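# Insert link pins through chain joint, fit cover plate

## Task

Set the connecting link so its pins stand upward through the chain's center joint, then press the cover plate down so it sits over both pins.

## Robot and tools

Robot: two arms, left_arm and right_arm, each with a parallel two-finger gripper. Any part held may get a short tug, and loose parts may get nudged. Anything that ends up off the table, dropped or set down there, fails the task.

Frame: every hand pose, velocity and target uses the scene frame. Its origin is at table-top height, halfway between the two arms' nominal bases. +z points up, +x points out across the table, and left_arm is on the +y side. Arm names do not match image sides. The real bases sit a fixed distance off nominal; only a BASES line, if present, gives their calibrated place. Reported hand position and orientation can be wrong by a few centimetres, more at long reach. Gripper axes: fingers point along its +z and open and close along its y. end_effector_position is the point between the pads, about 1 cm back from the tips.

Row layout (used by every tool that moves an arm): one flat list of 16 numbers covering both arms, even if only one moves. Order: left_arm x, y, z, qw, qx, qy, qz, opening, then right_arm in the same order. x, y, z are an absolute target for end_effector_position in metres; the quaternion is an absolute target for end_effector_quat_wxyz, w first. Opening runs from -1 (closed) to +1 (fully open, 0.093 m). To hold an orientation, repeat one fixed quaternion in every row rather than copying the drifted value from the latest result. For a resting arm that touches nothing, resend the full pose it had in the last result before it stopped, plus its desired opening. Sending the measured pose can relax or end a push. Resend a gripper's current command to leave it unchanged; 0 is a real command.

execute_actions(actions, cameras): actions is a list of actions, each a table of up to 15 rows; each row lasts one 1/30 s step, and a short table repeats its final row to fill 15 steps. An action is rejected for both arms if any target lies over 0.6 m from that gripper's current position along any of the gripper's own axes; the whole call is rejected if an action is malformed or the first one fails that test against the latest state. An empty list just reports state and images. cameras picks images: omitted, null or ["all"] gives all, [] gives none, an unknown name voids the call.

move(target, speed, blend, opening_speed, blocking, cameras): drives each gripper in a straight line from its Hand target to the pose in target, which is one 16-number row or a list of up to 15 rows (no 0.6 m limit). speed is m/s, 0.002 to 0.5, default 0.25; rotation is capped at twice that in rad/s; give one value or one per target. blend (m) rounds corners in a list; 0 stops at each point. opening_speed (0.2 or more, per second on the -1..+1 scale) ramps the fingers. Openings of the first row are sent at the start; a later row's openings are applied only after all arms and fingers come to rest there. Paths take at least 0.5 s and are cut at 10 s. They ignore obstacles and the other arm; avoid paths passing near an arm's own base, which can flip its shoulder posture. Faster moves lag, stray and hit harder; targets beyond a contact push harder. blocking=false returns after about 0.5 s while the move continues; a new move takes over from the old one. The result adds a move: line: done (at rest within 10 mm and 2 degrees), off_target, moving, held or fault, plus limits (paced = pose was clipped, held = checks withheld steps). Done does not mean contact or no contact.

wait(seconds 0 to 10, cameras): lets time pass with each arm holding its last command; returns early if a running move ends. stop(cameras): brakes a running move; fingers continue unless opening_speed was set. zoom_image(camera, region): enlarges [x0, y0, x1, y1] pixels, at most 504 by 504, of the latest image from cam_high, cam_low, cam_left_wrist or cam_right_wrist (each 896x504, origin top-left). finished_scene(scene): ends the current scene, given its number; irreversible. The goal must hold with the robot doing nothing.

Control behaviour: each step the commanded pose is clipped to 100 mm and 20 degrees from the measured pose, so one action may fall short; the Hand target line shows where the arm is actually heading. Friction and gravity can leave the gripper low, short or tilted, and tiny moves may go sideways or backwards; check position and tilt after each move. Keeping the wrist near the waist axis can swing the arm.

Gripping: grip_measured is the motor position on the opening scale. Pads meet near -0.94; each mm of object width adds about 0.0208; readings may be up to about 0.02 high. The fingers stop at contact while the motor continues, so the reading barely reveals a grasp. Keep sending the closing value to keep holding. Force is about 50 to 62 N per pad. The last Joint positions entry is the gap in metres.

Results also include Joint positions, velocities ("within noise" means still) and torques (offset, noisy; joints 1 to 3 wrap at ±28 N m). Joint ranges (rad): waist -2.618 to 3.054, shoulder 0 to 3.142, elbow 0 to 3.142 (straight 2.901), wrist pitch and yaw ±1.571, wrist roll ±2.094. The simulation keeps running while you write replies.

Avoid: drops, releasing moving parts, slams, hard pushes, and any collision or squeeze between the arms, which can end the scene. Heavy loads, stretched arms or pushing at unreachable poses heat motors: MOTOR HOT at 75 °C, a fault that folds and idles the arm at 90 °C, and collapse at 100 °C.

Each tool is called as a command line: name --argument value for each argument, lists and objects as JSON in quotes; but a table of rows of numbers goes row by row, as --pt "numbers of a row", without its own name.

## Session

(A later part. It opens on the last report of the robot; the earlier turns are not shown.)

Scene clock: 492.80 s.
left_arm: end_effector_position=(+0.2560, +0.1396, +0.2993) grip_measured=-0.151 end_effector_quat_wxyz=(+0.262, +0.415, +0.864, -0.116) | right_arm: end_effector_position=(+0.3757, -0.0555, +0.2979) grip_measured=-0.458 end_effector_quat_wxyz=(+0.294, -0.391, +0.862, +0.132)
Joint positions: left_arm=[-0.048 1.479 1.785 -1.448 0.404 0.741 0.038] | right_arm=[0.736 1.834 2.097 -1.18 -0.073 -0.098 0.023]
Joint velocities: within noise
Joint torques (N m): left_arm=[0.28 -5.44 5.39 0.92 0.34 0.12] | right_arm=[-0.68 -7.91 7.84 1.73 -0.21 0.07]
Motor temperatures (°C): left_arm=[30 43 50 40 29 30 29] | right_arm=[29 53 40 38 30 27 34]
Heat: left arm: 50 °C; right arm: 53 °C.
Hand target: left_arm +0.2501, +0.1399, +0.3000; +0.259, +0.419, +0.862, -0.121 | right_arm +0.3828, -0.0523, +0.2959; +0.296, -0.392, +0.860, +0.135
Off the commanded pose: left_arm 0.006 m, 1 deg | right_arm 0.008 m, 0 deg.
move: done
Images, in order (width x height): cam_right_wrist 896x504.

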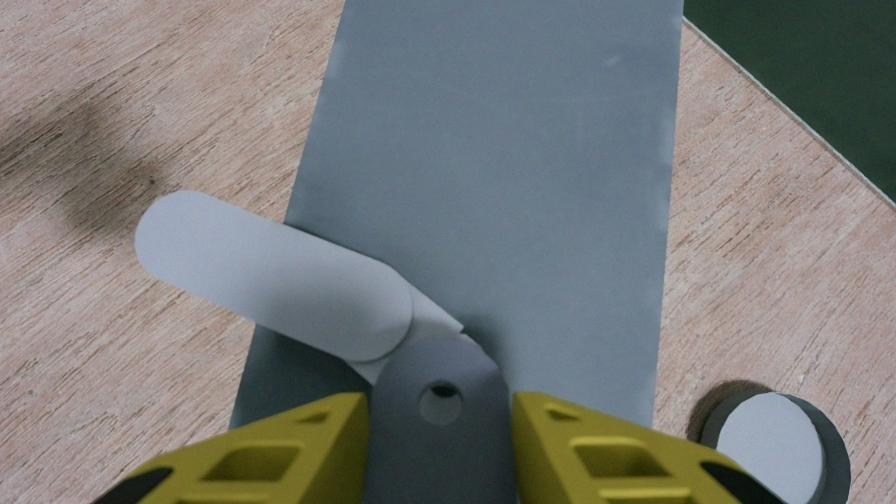

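move --target '[0.25,0.14,0.30,0.2588,0.4188,0.8624,-0.1208,-0.15,0.384,-0.0515,0.280,0.2963,-0.3921,0.8604,0.1350,-0.65]' --speed 0.03 --cameras '["cam_right_wrist"]'

zoom_image --camera "cam_right_wrist" --region '[340, 310, 540, 450]'

Scene clock: 494.67 s.
left_arm: end_effector_position=(+0.2560, +0.1396, +0.2993) grip_measured=-0.151 end_effector_quat_wxyz=(+0.262, +0.415, +0.864, -0.116) | right_arm: end_effector_position=(+0.3821, -0.0497, +0.2792) grip_measured=-0.458 end_effector_quat_wxyz=(+0.293, -0.391, +0.862, +0.132)
Joint positions: left_arm=[-0.048 1.479 1.785 -1.448 0.404 0.741 0.038] | right_arm=[0.736 1.834 2.015 -1.101 -0.074 -0.099 0.023]
Joint velocities: within noise
Joint torques (N m): left_arm=[0.31 -5.44 5.41 0.92 0.34 0.12] | right_arm=[-0.72 -11.06 5.79 1.73 -0.22 0.07]
Motor temperatures (°C): left_arm=[30 43 50 40 29 30 29] | right_arm=[29 53 40 39 30 27 34]
Heat: left arm: 50 °C; right arm: 53 °C.
Hand target: left_arm +0.2501, +0.1399, +0.3000; +0.259, +0.419, +0.862, -0.121 | right_arm +0.3840, -0.0515, +0.2801; +0.296, -0.392, +0.860, +0.135
Off the commanded pose: left_arm 0.006 m, 1 deg | right_arm 0.003 m, 1 deg.
move: done
Images, in order (width x height): cam_right_wrist 896x504.

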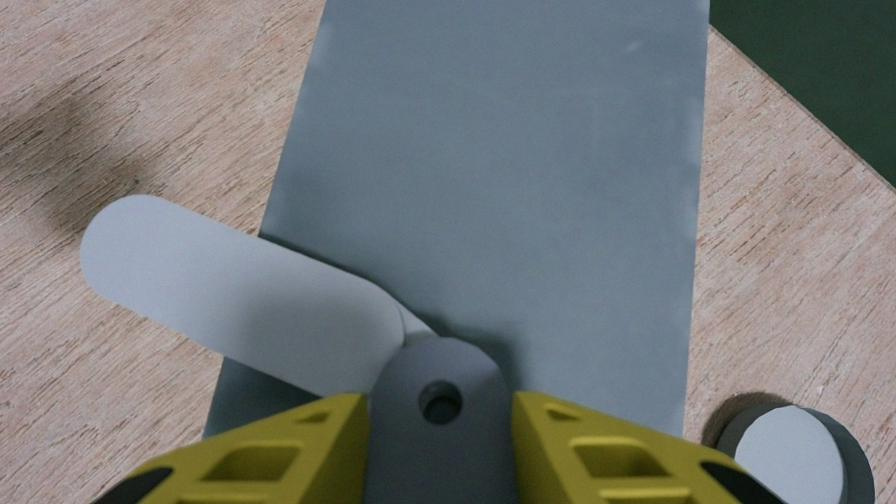

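Scaled by 2.520 from the camera's 896x504 image, which has a finer 1280x720 frame.

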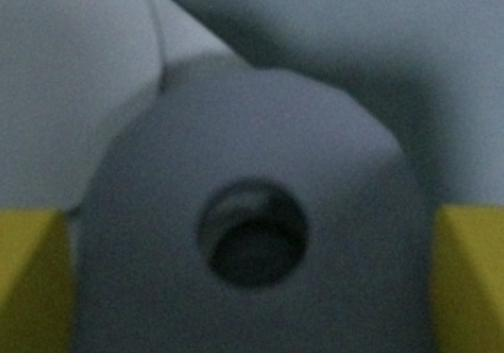

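move --target '[0.25,0.14,0.30,0.2588,0.4188,0.8624,-0.1208,-0.15,0.379,-0.0560,0.277,0.2963,-0.3921,0.8604,0.1350,-0.65]' --speed 0.02 --cameras '["cam_right_wrist"]'

zoom_image --camera "cam_right_wrist" --region '[390, 350, 490, 450]'

Scene clock: 496.23 s.
left_arm: end_effector_position=(+0.2560, +0.1396, +0.2993) grip_measured=-0.151 end_effector_quat_wxyz=(+0.262, +0.415, +0.864, -0.116) | right_arm: end_effector_position=(+0.3851, -0.0468, +0.2742) grip_measured=-0.458 end_effector_quat_wxyz=(+0.301, -0.391, +0.859, +0.136)
Joint positions: left_arm=[-0.048 1.479 1.785 -1.448 0.404 0.741 0.038] | right_arm=[0.736 1.822 1.967 -1.046 -0.076 -0.099 0.023]
Joint velocities: within noise
Joint torques (N m): left_arm=[0.28 -5.42 5.41 0.92 0.34 0.12] | right_arm=[-0.68 -13.22 5.24 1.45 -0.2 0.07]
Motor temperatures (°C): left_arm=[30 43 50 40 29 30 29] | right_arm=[29 53 40 39 30 27 34]
Heat: left arm: 50 °C; right arm: 53 °C.
Hand target: left_arm +0.2501, +0.1399, +0.3000; +0.259, +0.419, +0.862, -0.121 | right_arm +0.3791, -0.0556, +0.2768; +0.296, -0.392, +0.860, +0.135
Off the commanded pose: left_arm 0.006 m, 1 deg | right_arm 0.011 m, 1 deg.
move: off_target (right_arm)
Images, in order (width x height): cam_right_wrist 896x504.

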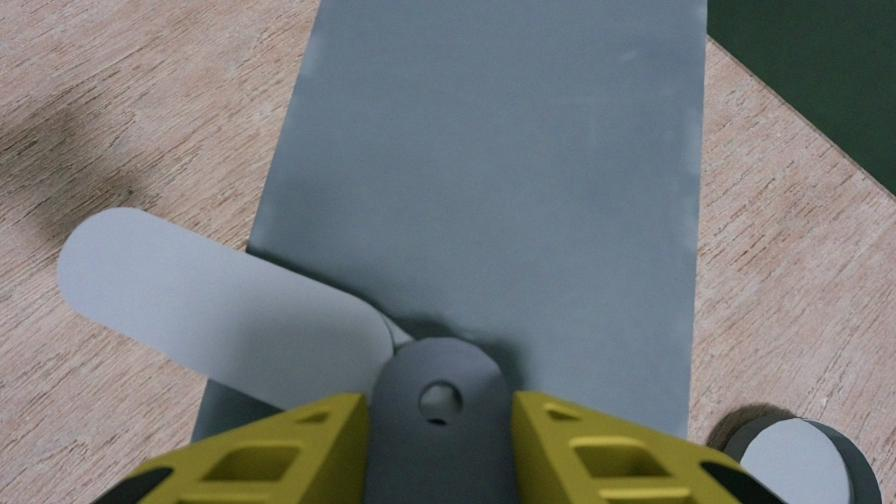

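Scaled by 5.040 from the camera's 896x504 image, which has a finer 1280x720 frame.

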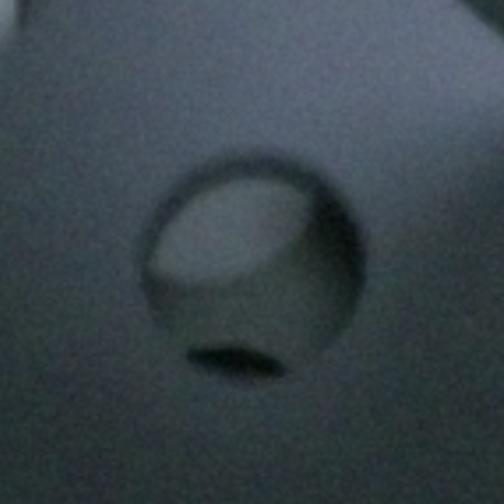

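move --target '[0.25,0.14,0.30,0.2588,0.4188,0.8624,-0.1208,-0.15,0.374,-0.0610,0.287,0.2963,-0.3921,0.8604,0.1350,-0.65]' --speed 0.03 --cameras '["cam_right_wrist"]'

zoom_image --camera "cam_right_wrist" --region '[390, 350, 490, 450]'

Scene clock: 498.47 s.
left_arm: end_effector_position=(+0.2560, +0.1396, +0.2993) grip_measured=-0.151 end_effector_quat_wxyz=(+0.262, +0.415, +0.864, -0.116) | right_arm: end_effector_position=(+0.3787, -0.0519, +0.2742) grip_measured=-0.458 end_effector_quat_wxyz=(+0.291, -0.392, +0.862, +0.134)
Joint positions: left_arm=[-0.048 1.479 1.785 -1.448 0.404 0.741 0.038] | right_arm=[0.736 1.811 1.967 -1.079 -0.078 -0.099 0.023]
Joint velocities: within noise
Joint torques (N m): left_arm=[0.27 -5.42 5.41 0.92 0.34 0.12] | right_arm=[-0.77 -13.22 7.46 1.37 -0.19 0.08]
Motor temperatures (°C): left_arm=[30 42 50 40 29 30 29] | right_arm=[29 53 40 39 30 27 34]
Heat: left arm: 50 °C; right arm: 53 °C.
Hand target: left_arm +0.2501, +0.1399, +0.3000; +0.259, +0.419, +0.862, -0.121 | right_arm +0.3741, -0.0606, +0.2867; +0.296, -0.392, +0.860, +0.135
Off the commanded pose: left_arm 0.006 m, 1 deg | right_arm 0.016 m, 1 deg.
move: off_target (right_arm)
Images, in order (width x height): cam_right_wrist 896x504.

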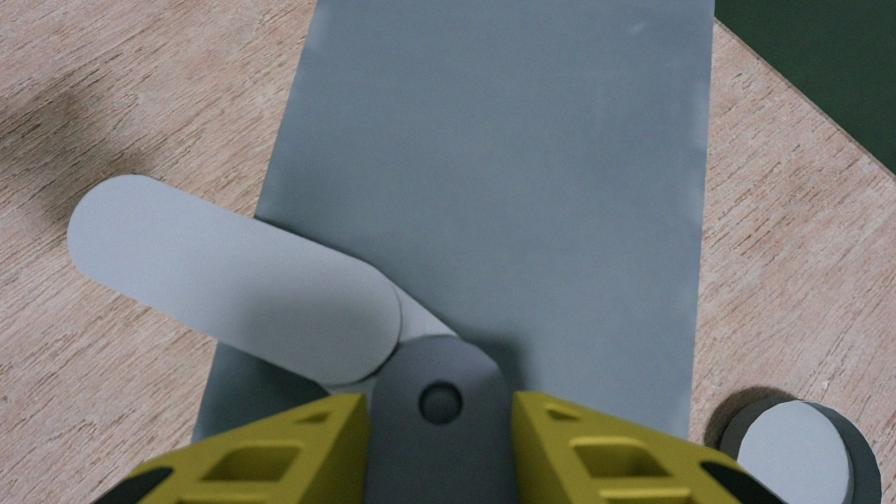

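Scaled by 5.040 from the camera's 896x504 image, which has a finer 1280x720 frame.

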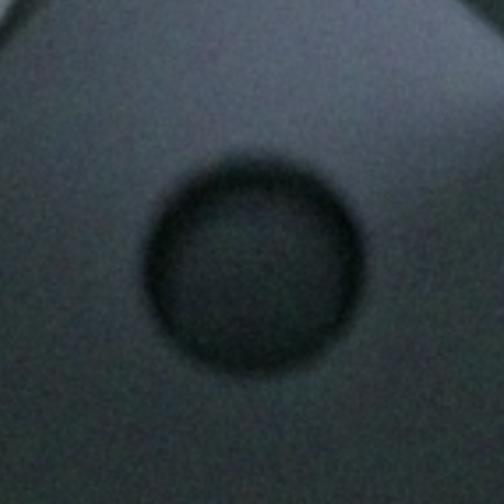

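move --target '[0.25,0.14,0.30,0.2588,0.4188,0.8624,-0.1208,-0.15,0.372,-0.0630,0.280,0.2963,-0.3921,0.8604,0.1350,-0.65]' --speed 0.02 --cameras '["cam_right_wrist"]'

zoom_image --camera "cam_right_wrist" --region '[390, 350, 490, 450]'

Scene clock: 499.87 s.
left_arm: end_effector_position=(+0.2560, +0.1396, +0.2993) grip_measured=-0.151 end_effector_quat_wxyz=(+0.262, +0.415, +0.864, -0.116) | right_arm: end_effector_position=(+0.3782, -0.0524, +0.2740) grip_measured=-0.458 end_effector_quat_wxyz=(+0.298, -0.392, +0.860, +0.136)
Joint positions: left_arm=[-0.048 1.479 1.785 -1.448 0.404 0.741 0.038] | right_arm=[0.736 1.791 1.932 -1.049 -0.078 -0.1 0.023]
Joint velocities: within noise
Joint torques (N m): left_arm=[0.29 -5.41 5.44 0.92 0.34 0.12] | right_arm=[-0.8 -13.57 5.38 1.45 -0.19 0.07]
Motor temperatures (°C): left_arm=[30 42 50 40 29 30 29] | right_arm=[29 53 40 39 30 27 34]
Heat: left arm: 50 °C; right arm: 53 °C.
Hand target: left_arm +0.2501, +0.1399, +0.3000; +0.259, +0.419, +0.862, -0.121 | right_arm +0.3721, -0.0626, +0.2798; +0.296, -0.392, +0.860, +0.135
Off the commanded pose: left_arm 0.006 m, 1 deg | right_arm 0.014 m, 0 deg.
move: off_target (right_arm)
Images, in order (width x height): cam_right_wrist 896x504.

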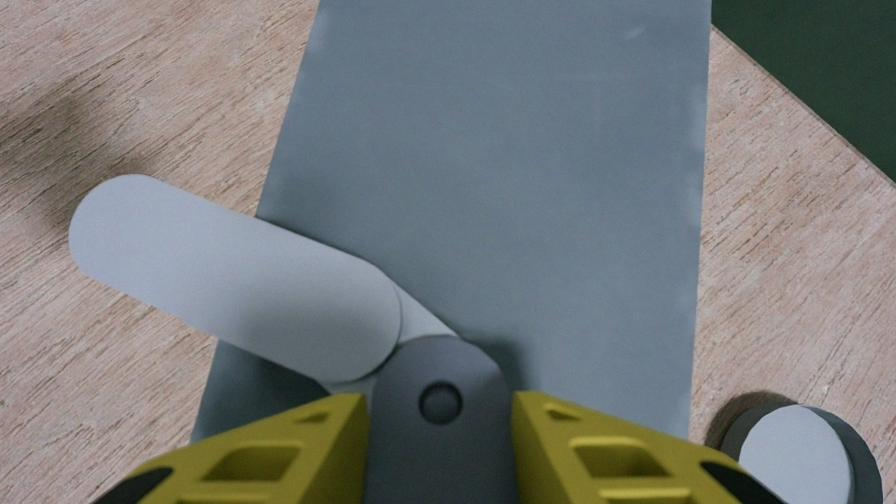

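Scaled by 5.040 from the camera's 896x504 image, which has a finer 1280x720 frame.

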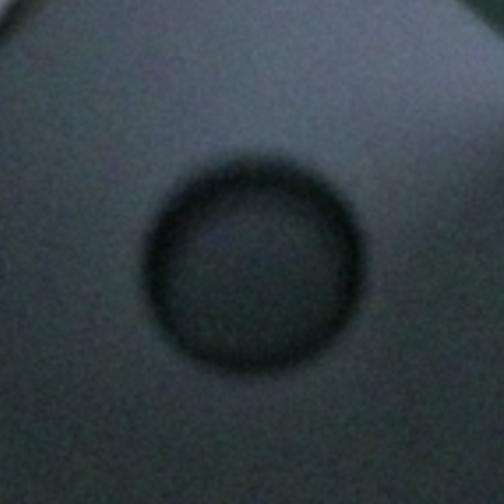

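move --target '[0.25,0.14,0.30,0.2588,0.4188,0.8624,-0.1208,-0.15,0.371,-0.0640,0.276,0.2963,-0.3921,0.8604,0.1350,-0.65]' --speed 0.02 --cameras '["cam_right_wrist"]'

zoom_image --camera "cam_right_wrist" --region '[390, 350, 490, 450]'

Scene clock: 501.30 s.
left_arm: end_effector_position=(+0.2560, +0.1396, +0.2993) grip_measured=-0.151 end_effector_quat_wxyz=(+0.262, +0.415, +0.864, -0.116) | right_arm: end_effector_position=(+0.3780, -0.0526, +0.2737) grip_measured=-0.458 end_effector_quat_wxyz=(+0.304, -0.391, +0.858, +0.137)
Joint positions: left_arm=[-0.048 1.479 1.785 -1.448 0.404 0.741 0.038] | right_arm=[0.736 1.775 1.902 -1.022 -0.078 -0.1 0.023]
Joint velocities: within noise
Joint torques (N m): left_arm=[0.29 -5.42 5.42 0.92 0.34 0.12] | right_arm=[-0.83 -13.08 5.27 1.39 -0.2 0.07]
Motor temperatures (°C): left_arm=[30 42 50 40 29 30 29] | right_arm=[29 53 40 39 30 27 34]
Heat: left arm: 50 °C; right arm: 53 °C.
Hand target: left_arm +0.2501, +0.1399, +0.3000; +0.259, +0.419, +0.862, -0.121 | right_arm +0.3711, -0.0635, +0.2759; +0.296, -0.392, +0.860, +0.135
Off the commanded pose: left_arm 0.006 m, 1 deg | right_arm 0.014 m, 1 deg.
move: off_target (right_arm)
Images, in order (width x height): cam_right_wrist 896x504.

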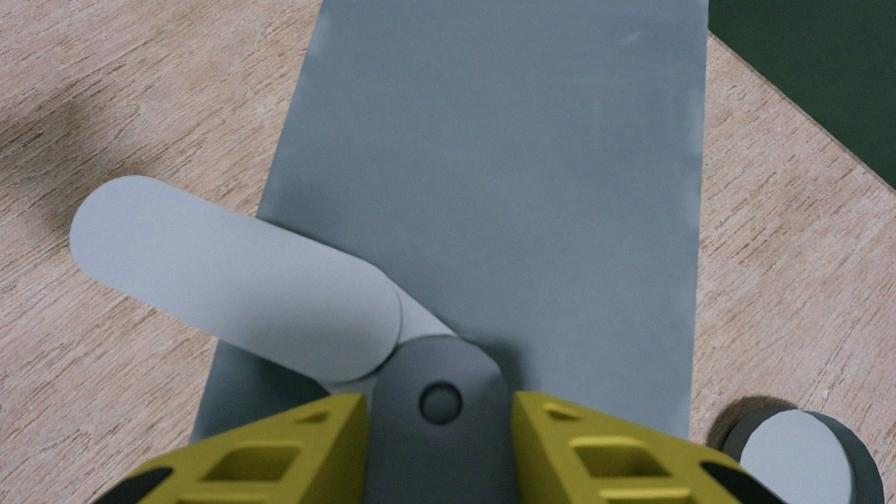

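Scaled by 5.040 from the camera's 896x504 image, which has a finer 1280x720 frame.

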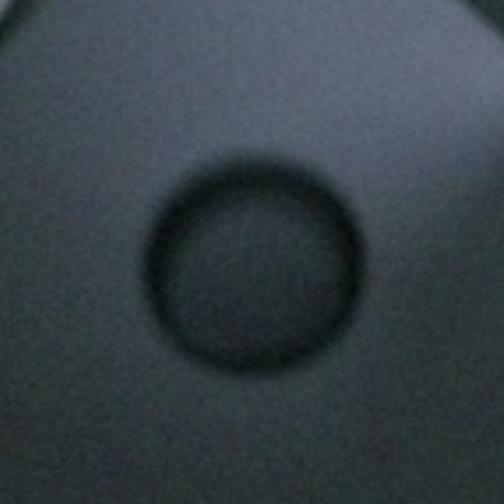

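move --target '[0.25,0.06,0.22,0.697,0.291,0.551,-0.354,-0.15,0.374,-0.0610,0.284,0.2963,-0.3921,0.8604,0.1350,-0.65]' --speed 0.12 --cameras '["cam_left_wrist","cam_right_wrist"]'

Scene clock: 508.10 s.
left_arm: end_effector_position=(+0.2495, +0.0604, +0.2233) grip_measured=-0.151 end_effector_quat_wxyz=(+0.699, +0.300, +0.548, -0.348) | right_arm: end_effector_position=(+0.3732, -0.0559, +0.2787) grip_measured=-0.458 end_effector_quat_wxyz=(+0.296, -0.392, +0.860, +0.137)
Joint positions: left_arm=[-0.133 1.488 0.241 1.563 0.786 -0.189 0.038] | right_arm=[0.736 1.775 1.933 -1.068 -0.083 -0.1 0.023]
Joint velocities: within noise
Joint torques (N m): left_arm=[-0.65 -2.3 3.97 1.77 -0.23 -0.21] | right_arm=[-0.8 -10.02 8.55 1.42 -0.15 0.08]
Motor temperatures (°C): left_arm=[30 42 49 41 29 30 29] | right_arm=[29 52 41 39 30 27 34]
Heat: left arm: 49 °C; right arm: 52 °C.
Hand target: left_arm +0.2499, +0.0600, +0.2202; +0.696, +0.292, +0.553, -0.353 | right_arm +0.3739, -0.0609, +0.2839; +0.297, -0.392, +0.860, +0.135
Off the commanded pose: left_arm 0.003 m, 1 deg | right_arm 0.007 m, 0 deg.
joint sent to its limit (left arm) — joint 4 (wrist pitch), upper limit. The joint targets still meet the commanded pose.
move: done
Images, in order (width x height): cam_left_wrist 896x504, cam_right_wrist 896x504.

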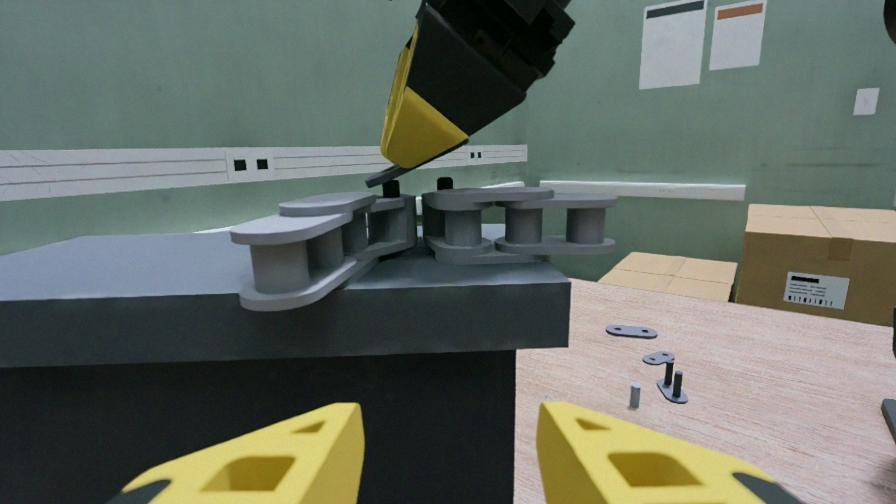

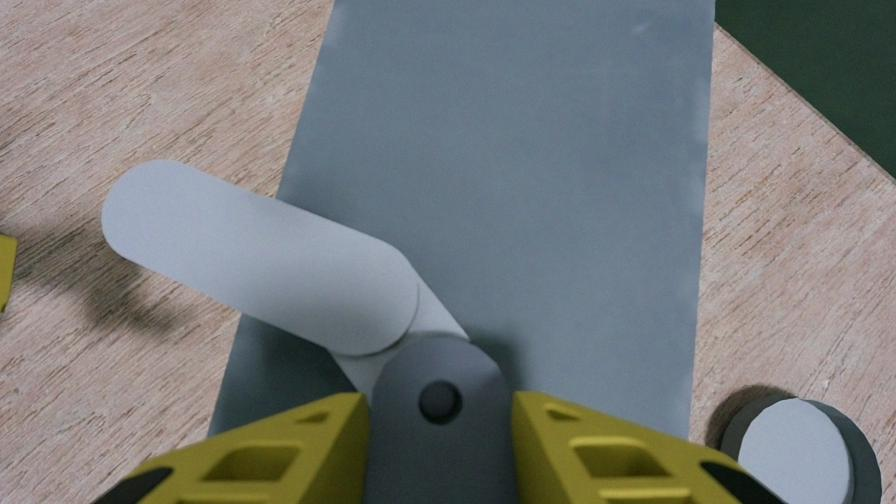

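zoom_image --camera "cam_left_wrist" --region '[320, 120, 560, 280]'

Scaled by 2.100 from the camera's 896x504 image, which has a finer 1280x720 frame.

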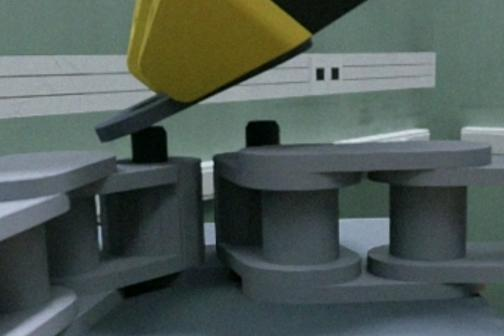

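move --pt "0.25 0.06 0.22 0.697 0.291 0.551 -0.354 -0.15 0.372 -0.0610 0.32 0.3083 -0.3041 0.8913 0.1066 -0.65" --pt "0.25 0.06 0.22 0.697 0.291 0.551 -0.354 -0.15 0.438 -0.021 0.315 0.3173 -0.2127 0.9213 0.0733 -0.65" --pt "0.25 0.06 0.22 0.697 0.291 0.551 -0.354 -0.15 0.438 -0.021 0.258 0.3173 -0.2127 0.9213 0.0733 -0.65" --speed 0.08 --cameras '["cam_left_wrist","cam_right_wrist"]'

Scene clock: 514.10 s.
left_arm: end_effector_position=(+0.2495, +0.0604, +0.2235) grip_measured=-0.151 end_effector_quat_wxyz=(+0.699, +0.300, +0.548, -0.348) | right_arm: end_effector_position=(+0.4444, -0.0198, +0.2401) grip_measured=-0.458 end_effector_quat_wxyz=(+0.302, -0.210, +0.928, +0.066)
Joint positions: left_arm=[-0.133 1.488 0.241 1.564 0.786 -0.189 0.038] | right_arm=[0.786 2.157 2.341 -1.155 0.198 0.27 0.023]
Joint velocities: within noise
Joint torques (N m): left_arm=[-0.65 -2.29 3.97 1.79 -0.25 -0.21] | right_arm=[0.58 -17.63 5.59 1.59 0.07 0.11]
Motor temperatures (°C): left_arm=[30 42 49 42 29 30 28] | right_arm=[29 52 41 39 30 27 34]
Heat: left arm: 49 °C; right arm: 52 °C.
Hand target: left_arm +0.2499, +0.0600, +0.2201; +0.696, +0.292, +0.553, -0.353 | right_arm +0.4381, -0.0211, +0.2578; +0.317, -0.213, +0.921, +0.073
Off the commanded pose: left_arm 0.004 m, 1 deg | right_arm 0.019 m, 2 deg.
elbow stopped short (right arm): the move would have taken joint 3 (elbow) straighter than the controller allows.
joint sent to its limit (left arm) — joint 4 (wrist pitch), upper limit. The joint targets still meet the commanded pose.
move: off_target (right_arm)
Images, in order (width x height): cam_left_wrist 896x504, cam_right_wrist 896x504.

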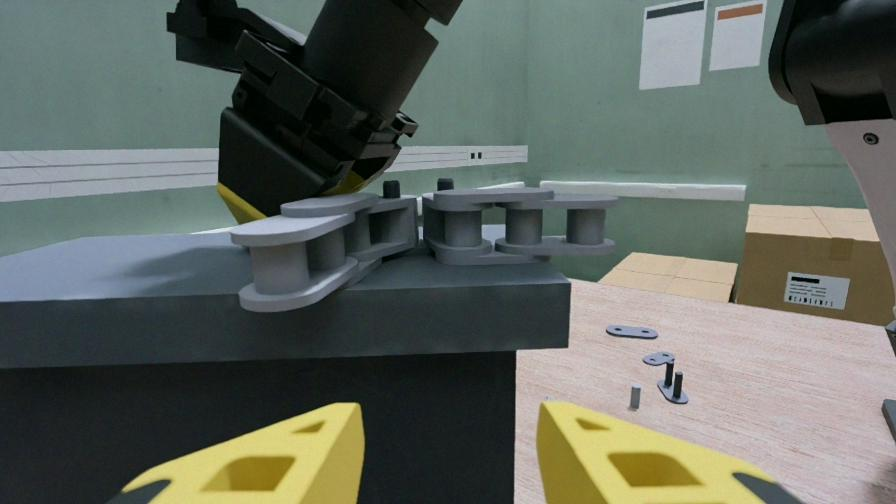

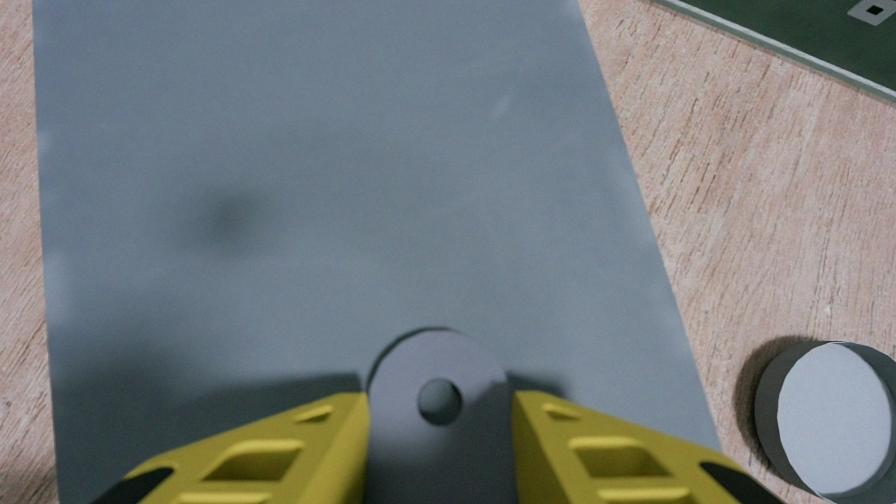

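move --target '[0.25,0.06,0.22,0.697,0.291,0.551,-0.354,-0.15,0.437,-0.022,0.240,0.3173,-0.2127,0.9213,0.0733,-0.65]' --speed 0.03 --cameras '["cam_right_wrist"]'

move --target '[0.25,0.06,0.22,0.697,0.291,0.551,-0.354,-0.15,0.437,-0.022,0.240,0.3173,-0.2127,0.9213,0.0733,-0.15]' --opening_speed 0.5 --cameras '["cam_right_wrist"]'

Scene clock: 515.57 s.
left_arm: end_effector_position=(+0.2495, +0.0604, +0.2235) grip_measured=-0.151 end_effector_quat_wxyz=(+0.699, +0.300, +0.548, -0.348) | right_arm: end_effector_position=(+0.4479, -0.0163, +0.2391) grip_measured=-0.458 end_effector_quat_wxyz=(+0.327, -0.205, +0.919, +0.081)
Joint positions: left_arm=[-0.133 1.488 0.241 1.564 0.786 -0.189 0.038] | right_arm=[0.786 2.091 2.194 -1.011 0.198 0.27 0.023]
Joint velocities: within noise
Joint torques (N m): left_arm=[-0.64 -2.29 3.97 1.78 -0.26 -0.21] | right_arm=[0.55 -15.79 4.98 1.3 0.06 0.11]
Motor temperatures (°C): left_arm=[30 42 49 42 29 30 28] | right_arm=[29 52 41 39 30 27 34]
Heat: left arm: 49 °C; right arm: 52 °C.
Hand target: left_arm +0.2499, +0.0600, +0.2201; +0.696, +0.292, +0.553, -0.353 | right_arm +0.4374, -0.0218, +0.2399; +0.317, -0.213, +0.921, +0.073
Off the commanded pose: left_arm 0.004 m, 1 deg | right_arm 0.012 m, 2 deg.
joint sent to its limit (left arm) — joint 4 (wrist pitch), upper limit. The joint targets still meet the commanded pose.
move: off_target (right_arm)
Images, in order (width x height): cam_right_wrist 896x504.

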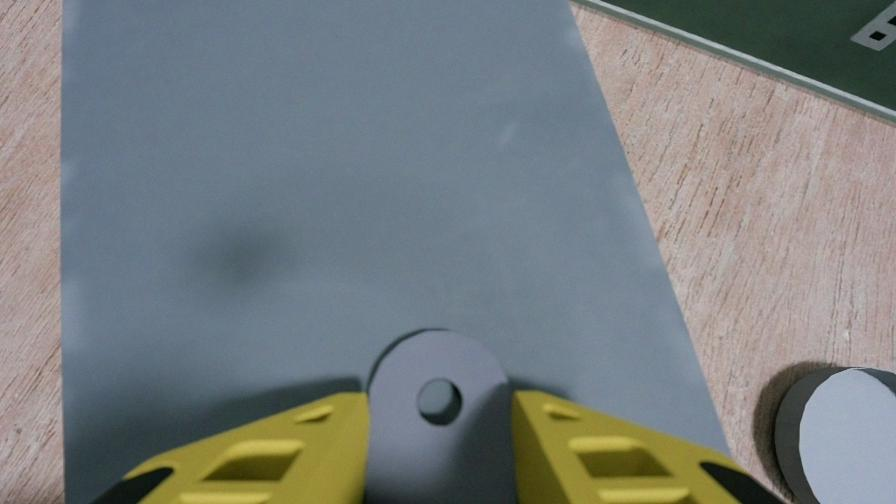

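Scene clock: 516.77 s.
left_arm: end_effector_position=(+0.2495, +0.0604, +0.2235) grip_measured=-0.151 end_effector_quat_wxyz=(+0.699, +0.300, +0.548, -0.348) | right_arm: end_effector_position=(+0.4486, -0.0170, +0.2394) grip_measured=-0.153 end_effector_quat_wxyz=(+0.329, -0.204, +0.919, +0.079)
Joint positions: left_arm=[-0.133 1.488 0.241 1.564 0.786 -0.189 0.038] | right_arm=[0.786 2.091 2.194 -1.011 0.204 0.27 0.038]
Joint velocities: within noise
Joint torques (N m): left_arm=[-0.65 -2.32 3.97 1.79 -0.25 -0.21] | right_arm=[0.58 -15.79 5 1.33 0.01 0.11]
Motor temperatures (°C): left_arm=[30 42 49 42 29 30 28] | right_arm=[29 53 41 39 30 27 34]
Heat: left arm: 49 °C; right arm: 53 °C.
Hand target: left_arm +0.2499, +0.0600, +0.2202; +0.696, +0.292, +0.553, -0.353 | right_arm +0.4374, -0.0219, +0.2398; +0.317, -0.213, +0.921, +0.073
Off the commanded pose: left_arm 0.004 m, 1 deg | right_arm 0.013 m, 2 deg.
joint sent to its limit (left arm) — joint 4 (wrist pitch), upper limit. The joint targets still meet the commanded pose.
move: off_target (right_arm)
Images, in order (width x height): cam_right_wrist 896x504.

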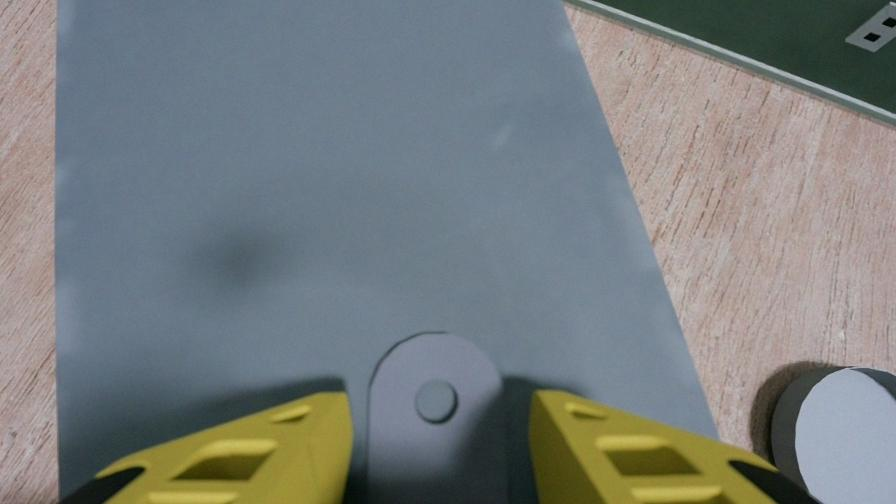

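move --target '[0.25,0.06,0.22,0.697,0.291,0.551,-0.354,-0.15,0.437,-0.025,0.234,0.3173,-0.2127,0.9213,0.0733,0.0]' --speed 0.02 --cameras '["cam_right_wrist"]'

Scene clock: 518.30 s.
left_arm: end_effector_position=(+0.2495, +0.0604, +0.2235) grip_measured=-0.151 end_effector_quat_wxyz=(+0.699, +0.300, +0.548, -0.348) | right_arm: end_effector_position=(+0.4495, -0.0162, +0.2397) grip_measured=-0.003 end_effector_quat_wxyz=(+0.339, -0.202, +0.915, +0.085)
Joint positions: left_arm=[-0.133 1.488 0.241 1.564 0.786 -0.189 0.038] | right_arm=[0.786 2.066 2.142 -0.958 0.204 0.27 0.045]
Joint velocities: within noise
Joint torques (N m): left_arm=[-0.65 -2.3 3.99 1.79 -0.25 -0.21] | right_arm=[0.17 -15.25 4.82 1.21 -0.03 0.07]
Motor temperatures (°C): left_arm=[30 42 48 42 29 30 28] | right_arm=[29 53 41 39 30 27 34]
Heat: left arm: 48 °C; right arm: 53 °C.
Hand target: left_arm +0.2499, +0.0600, +0.2202; +0.696, +0.292, +0.553, -0.353 | right_arm +0.4375, -0.0247, +0.2341; +0.317, -0.213, +0.921, +0.073
Off the commanded pose: left_arm 0.004 m, 1 deg | right_arm 0.016 m, 3 deg.
joint sent to its limit (left arm) — joint 4 (wrist pitch), upper limit. The joint targets still meet the commanded pose.
move: off_target (right_arm)
Images, in order (width x height): cam_right_wrist 896x504.

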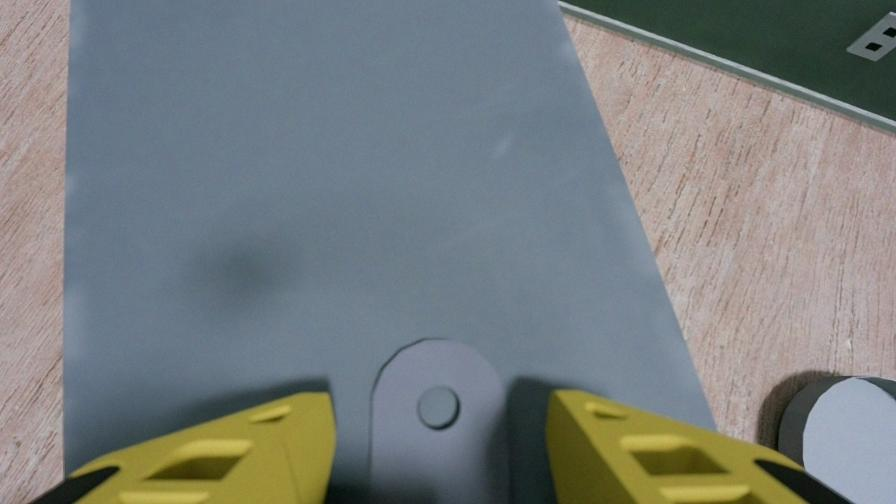

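execute_actions --actions '[]' --cameras '["cam_high","cam_left_wrist","cam_low"]'

zoom_image --camera "cam_low" --region '[400, 110, 540, 220]'

zoom_image --camera "cam_left_wrist" --region '[180, 80, 480, 320]'

Scene clock: 519.23 s.
left_arm: end_effector_position=(+0.2495, +0.0604, +0.2235) grip_measured=-0.151 end_effector_quat_wxyz=(+0.699, +0.300, +0.548, -0.348) | right_arm: end_effector_position=(+0.4494, -0.0163, +0.2398) grip_measured=-0.003 end_effector_quat_wxyz=(+0.339, -0.202, +0.915, +0.085)
Joint positions: left_arm=[-0.133 1.488 0.241 1.564 0.786 -0.189 0.038] | right_arm=[0.786 2.065 2.141 -0.958 0.204 0.27 0.045]
Joint velocities: within noise
Joint torques (N m): left_arm=[-0.64 -2.3 3.96 1.79 -0.25 -0.21] | right_arm=[0.17 -15.25 4.75 1.22 -0.03 0.07]
Motor temperatures (°C): left_arm=[30 41 48 42 29 30 28] | right_arm=[29 53 41 39 30 27 34]
Heat: left arm: 48 °C; right arm: 53 °C.
Hand target: left_arm +0.2499, +0.0600, +0.2202; +0.696, +0.292, +0.553, -0.353 | right_arm +0.4375, -0.0248, +0.2342; +0.317, -0.213, +0.921, +0.073
Tool commands: left_gripper/opening=-0.15 right_gripper/opening=+0.0
Off the commanded pose: left_arm 0.004 m, 1 deg | right_arm 0.016 m, 3 deg.
Images, in order (width x height): cam_high 896x504, cam_low 896x504, cam_left_wrist 896x504.

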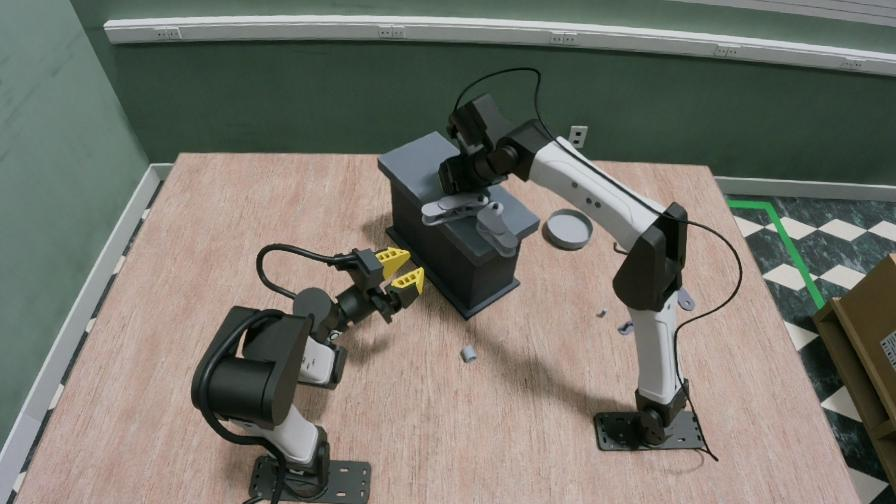

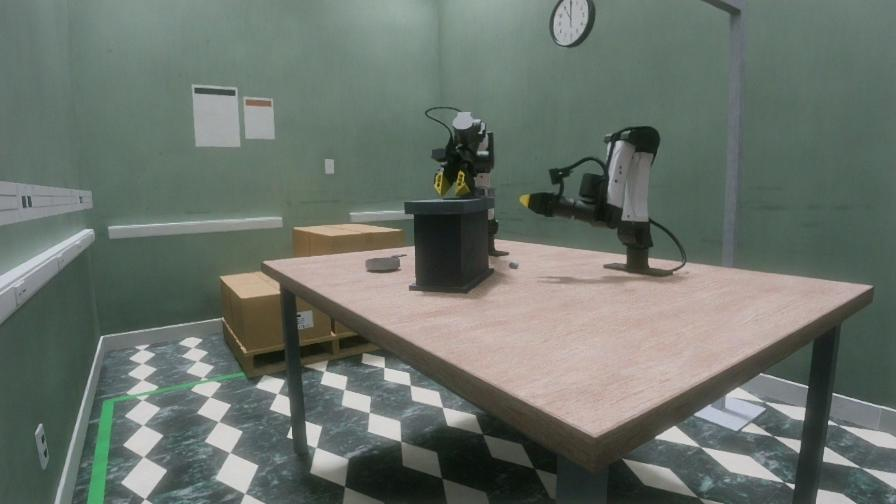

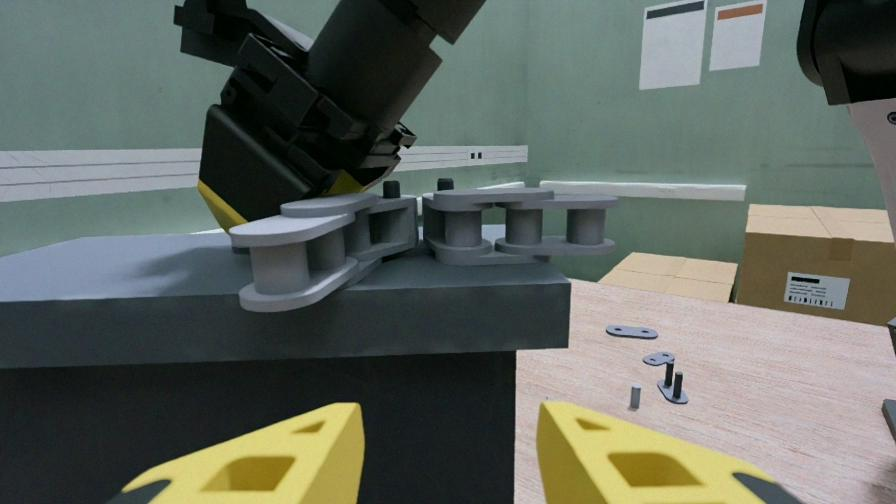

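Scaled by 3.600 from the camera's 896x504 image, which has a finer 1280x720 frame.

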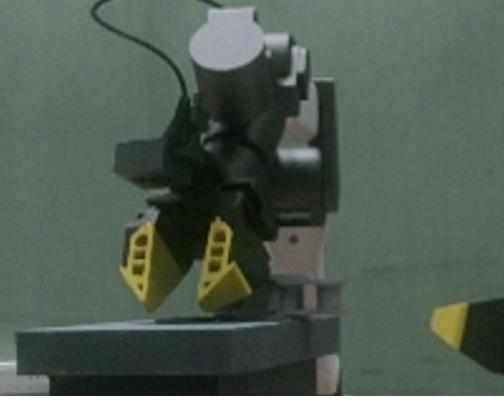

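Scaled by 1.680 from the camera's 896x504 image, which has a finer 1280x720 frame.

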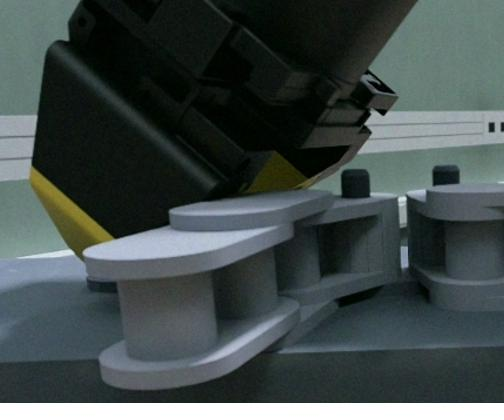

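move --target '[0.25,0.06,0.22,0.697,0.291,0.551,-0.354,-0.15,0.442,-0.022,0.262,0.2595,-0.2298,0.9358,0.0637,0.0]' --speed 0.05 --cameras '["cam_right_wrist","cam_left_wrist"]'

zoom_image --camera "cam_left_wrist" --region '[180, 80, 480, 320]'

Scene clock: 524.73 s.
left_arm: end_effector_position=(+0.2495, +0.0604, +0.2235) grip_measured=-0.151 end_effector_quat_wxyz=(+0.699, +0.300, +0.548, -0.348) | right_arm: end_effector_position=(+0.4382, -0.0219, +0.2746) grip_measured=-0.003 end_effector_quat_wxyz=(+0.292, -0.226, +0.926, +0.079)
Joint positions: left_arm=[-0.133 1.488 0.241 1.564 0.786 -0.189 0.038] | right_arm=[0.777 2.343 2.847 -1.477 0.153 0.244 0.045]
Joint velocities: within noise
Joint torques (N m): left_arm=[-0.64 -2.3 3.96 1.79 -0.25 -0.2] | right_arm=[-0.68 -10.52 7.12 1.38 -0.11 0.07]
Motor temperatures (°C): left_arm=[30 41 48 43 29 30 28] | right_arm=[29 53 40 38 30 27 33]
Heat: left arm: 48 °C; right arm: 53 °C.
Hand target: left_arm +0.2499, +0.0600, +0.2202; +0.696, +0.292, +0.553, -0.353 | right_arm +0.4415, -0.0225, +0.2616; +0.277, -0.230, +0.930, +0.073
Off the commanded pose: left_arm 0.004 m, 1 deg | right_arm 0.013 m, 4 deg.
elbow stopped short (right arm): the move would have taken joint 3 (elbow) straighter than the controller allows.
joint sent to its limit (left arm) — joint 4 (wrist pitch), upper limit. The joint targets still meet the commanded pose.
move: off_target (right_arm)
Images, in order (width x height): cam_left_wrist 896x504, cam_right_wrist 896x504.

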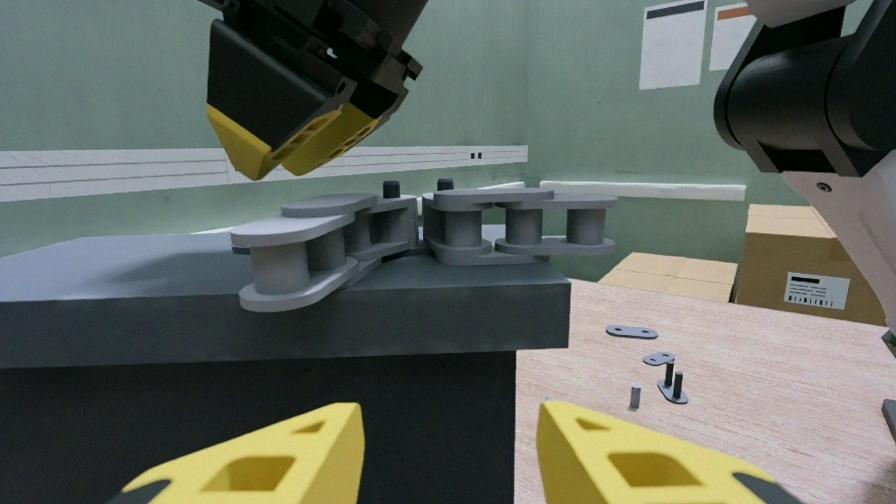

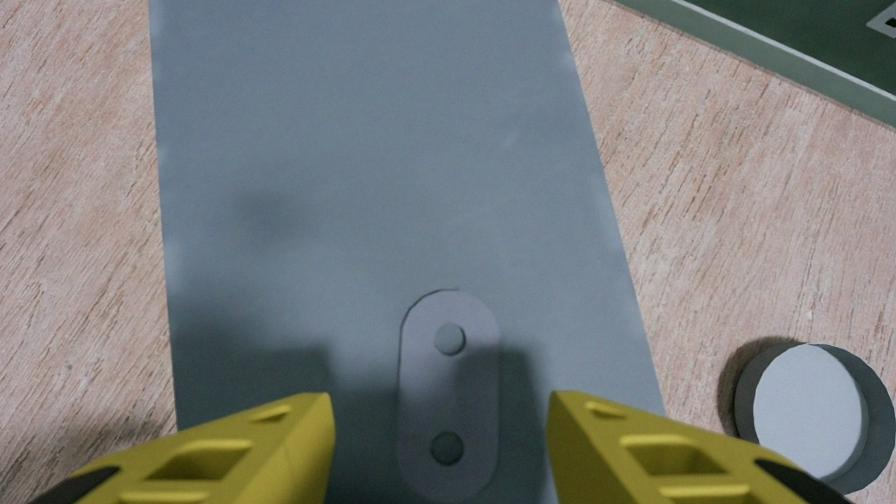

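Scaled by 1.680 from the camera's 896x504 image, which has a finer 1280x720 frame.

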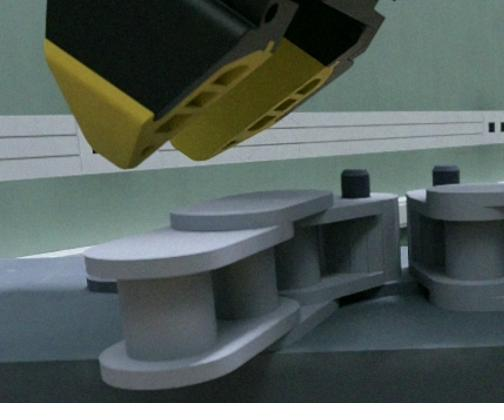

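move --pt "0.25 0.06 0.22 0.697 0.291 0.551 -0.354 -0.15 0.442 -0.023 0.247 0.2595 -0.2298 0.9358 0.0637 0.0" --pt "0.25 0.06 0.22 0.697 0.291 0.551 -0.354 -0.15 0.440 -0.024 0.240 0.2595 -0.2298 0.9358 0.0637 0.0" --speed 0.04 --cameras '["cam_right_wrist","cam_left_wrist"]'

zoom_image --camera "cam_left_wrist" --region '[180, 80, 480, 320]'

Scene clock: 527.07 s.
left_arm: end_effector_position=(+0.2495, +0.0604, +0.2235) grip_measured=-0.151 end_effector_quat_wxyz=(+0.699, +0.299, +0.548, -0.348) | right_arm: end_effector_position=(+0.4459, -0.0158, +0.2331) grip_measured=-0.002 end_effector_quat_wxyz=(+0.263, -0.227, +0.935, +0.065)
Joint positions: left_arm=[-0.133 1.488 0.241 1.564 0.786 -0.19 0.038] | right_arm=[0.774 2.314 2.628 -1.354 0.149 0.249 0.045]
Joint velocities: within noise
Joint torques (N m): left_arm=[-0.66 -2.29 3.96 1.79 -0.25 -0.21] | right_arm=[-0.47 -17.36 4.42 1.25 -0.06 0.08]
Motor temperatures (°C): left_arm=[30 41 48 43 29 30 28] | right_arm=[29 54 40 38 30 27 33]
Heat: left arm: 48 °C; right arm: 54 °C.
Hand target: left_arm +0.2499, +0.0600, +0.2202; +0.696, +0.292, +0.553, -0.353 | right_arm +0.4402, -0.0238, +0.2398; +0.259, -0.230, +0.936, +0.063
Off the commanded pose: left_arm 0.004 m, 1 deg | right_arm 0.012 m, 1 deg.
joint sent to its limit (left arm) — joint 4 (wrist pitch), upper limit. The joint targets still meet the commanded pose.
move: off_target (right_arm)
Images, in order (width x height): cam_left_wrist 896x504, cam_right_wrist 896x504.

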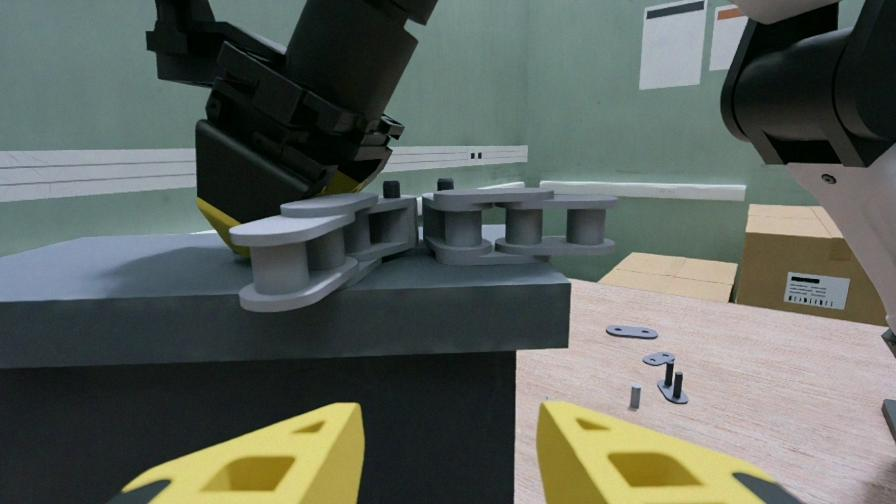

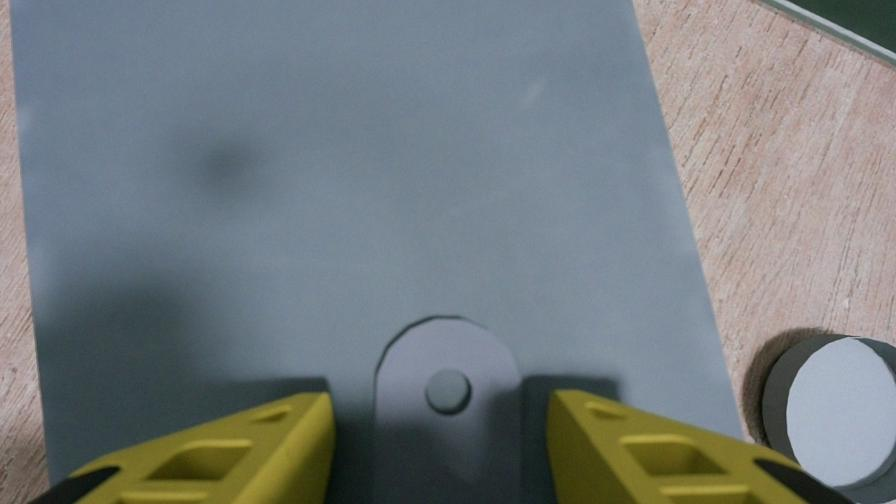

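Scaled by 1.680 from the camera's 896x504 image, which has a finer 1280x720 frame.

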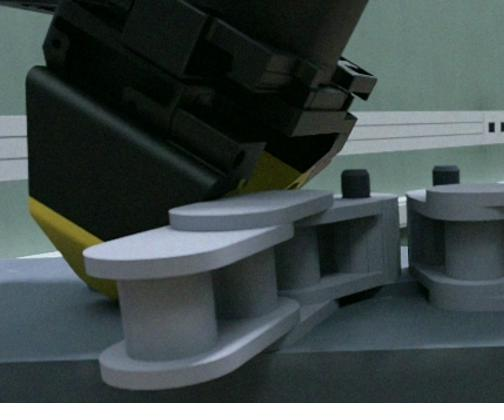

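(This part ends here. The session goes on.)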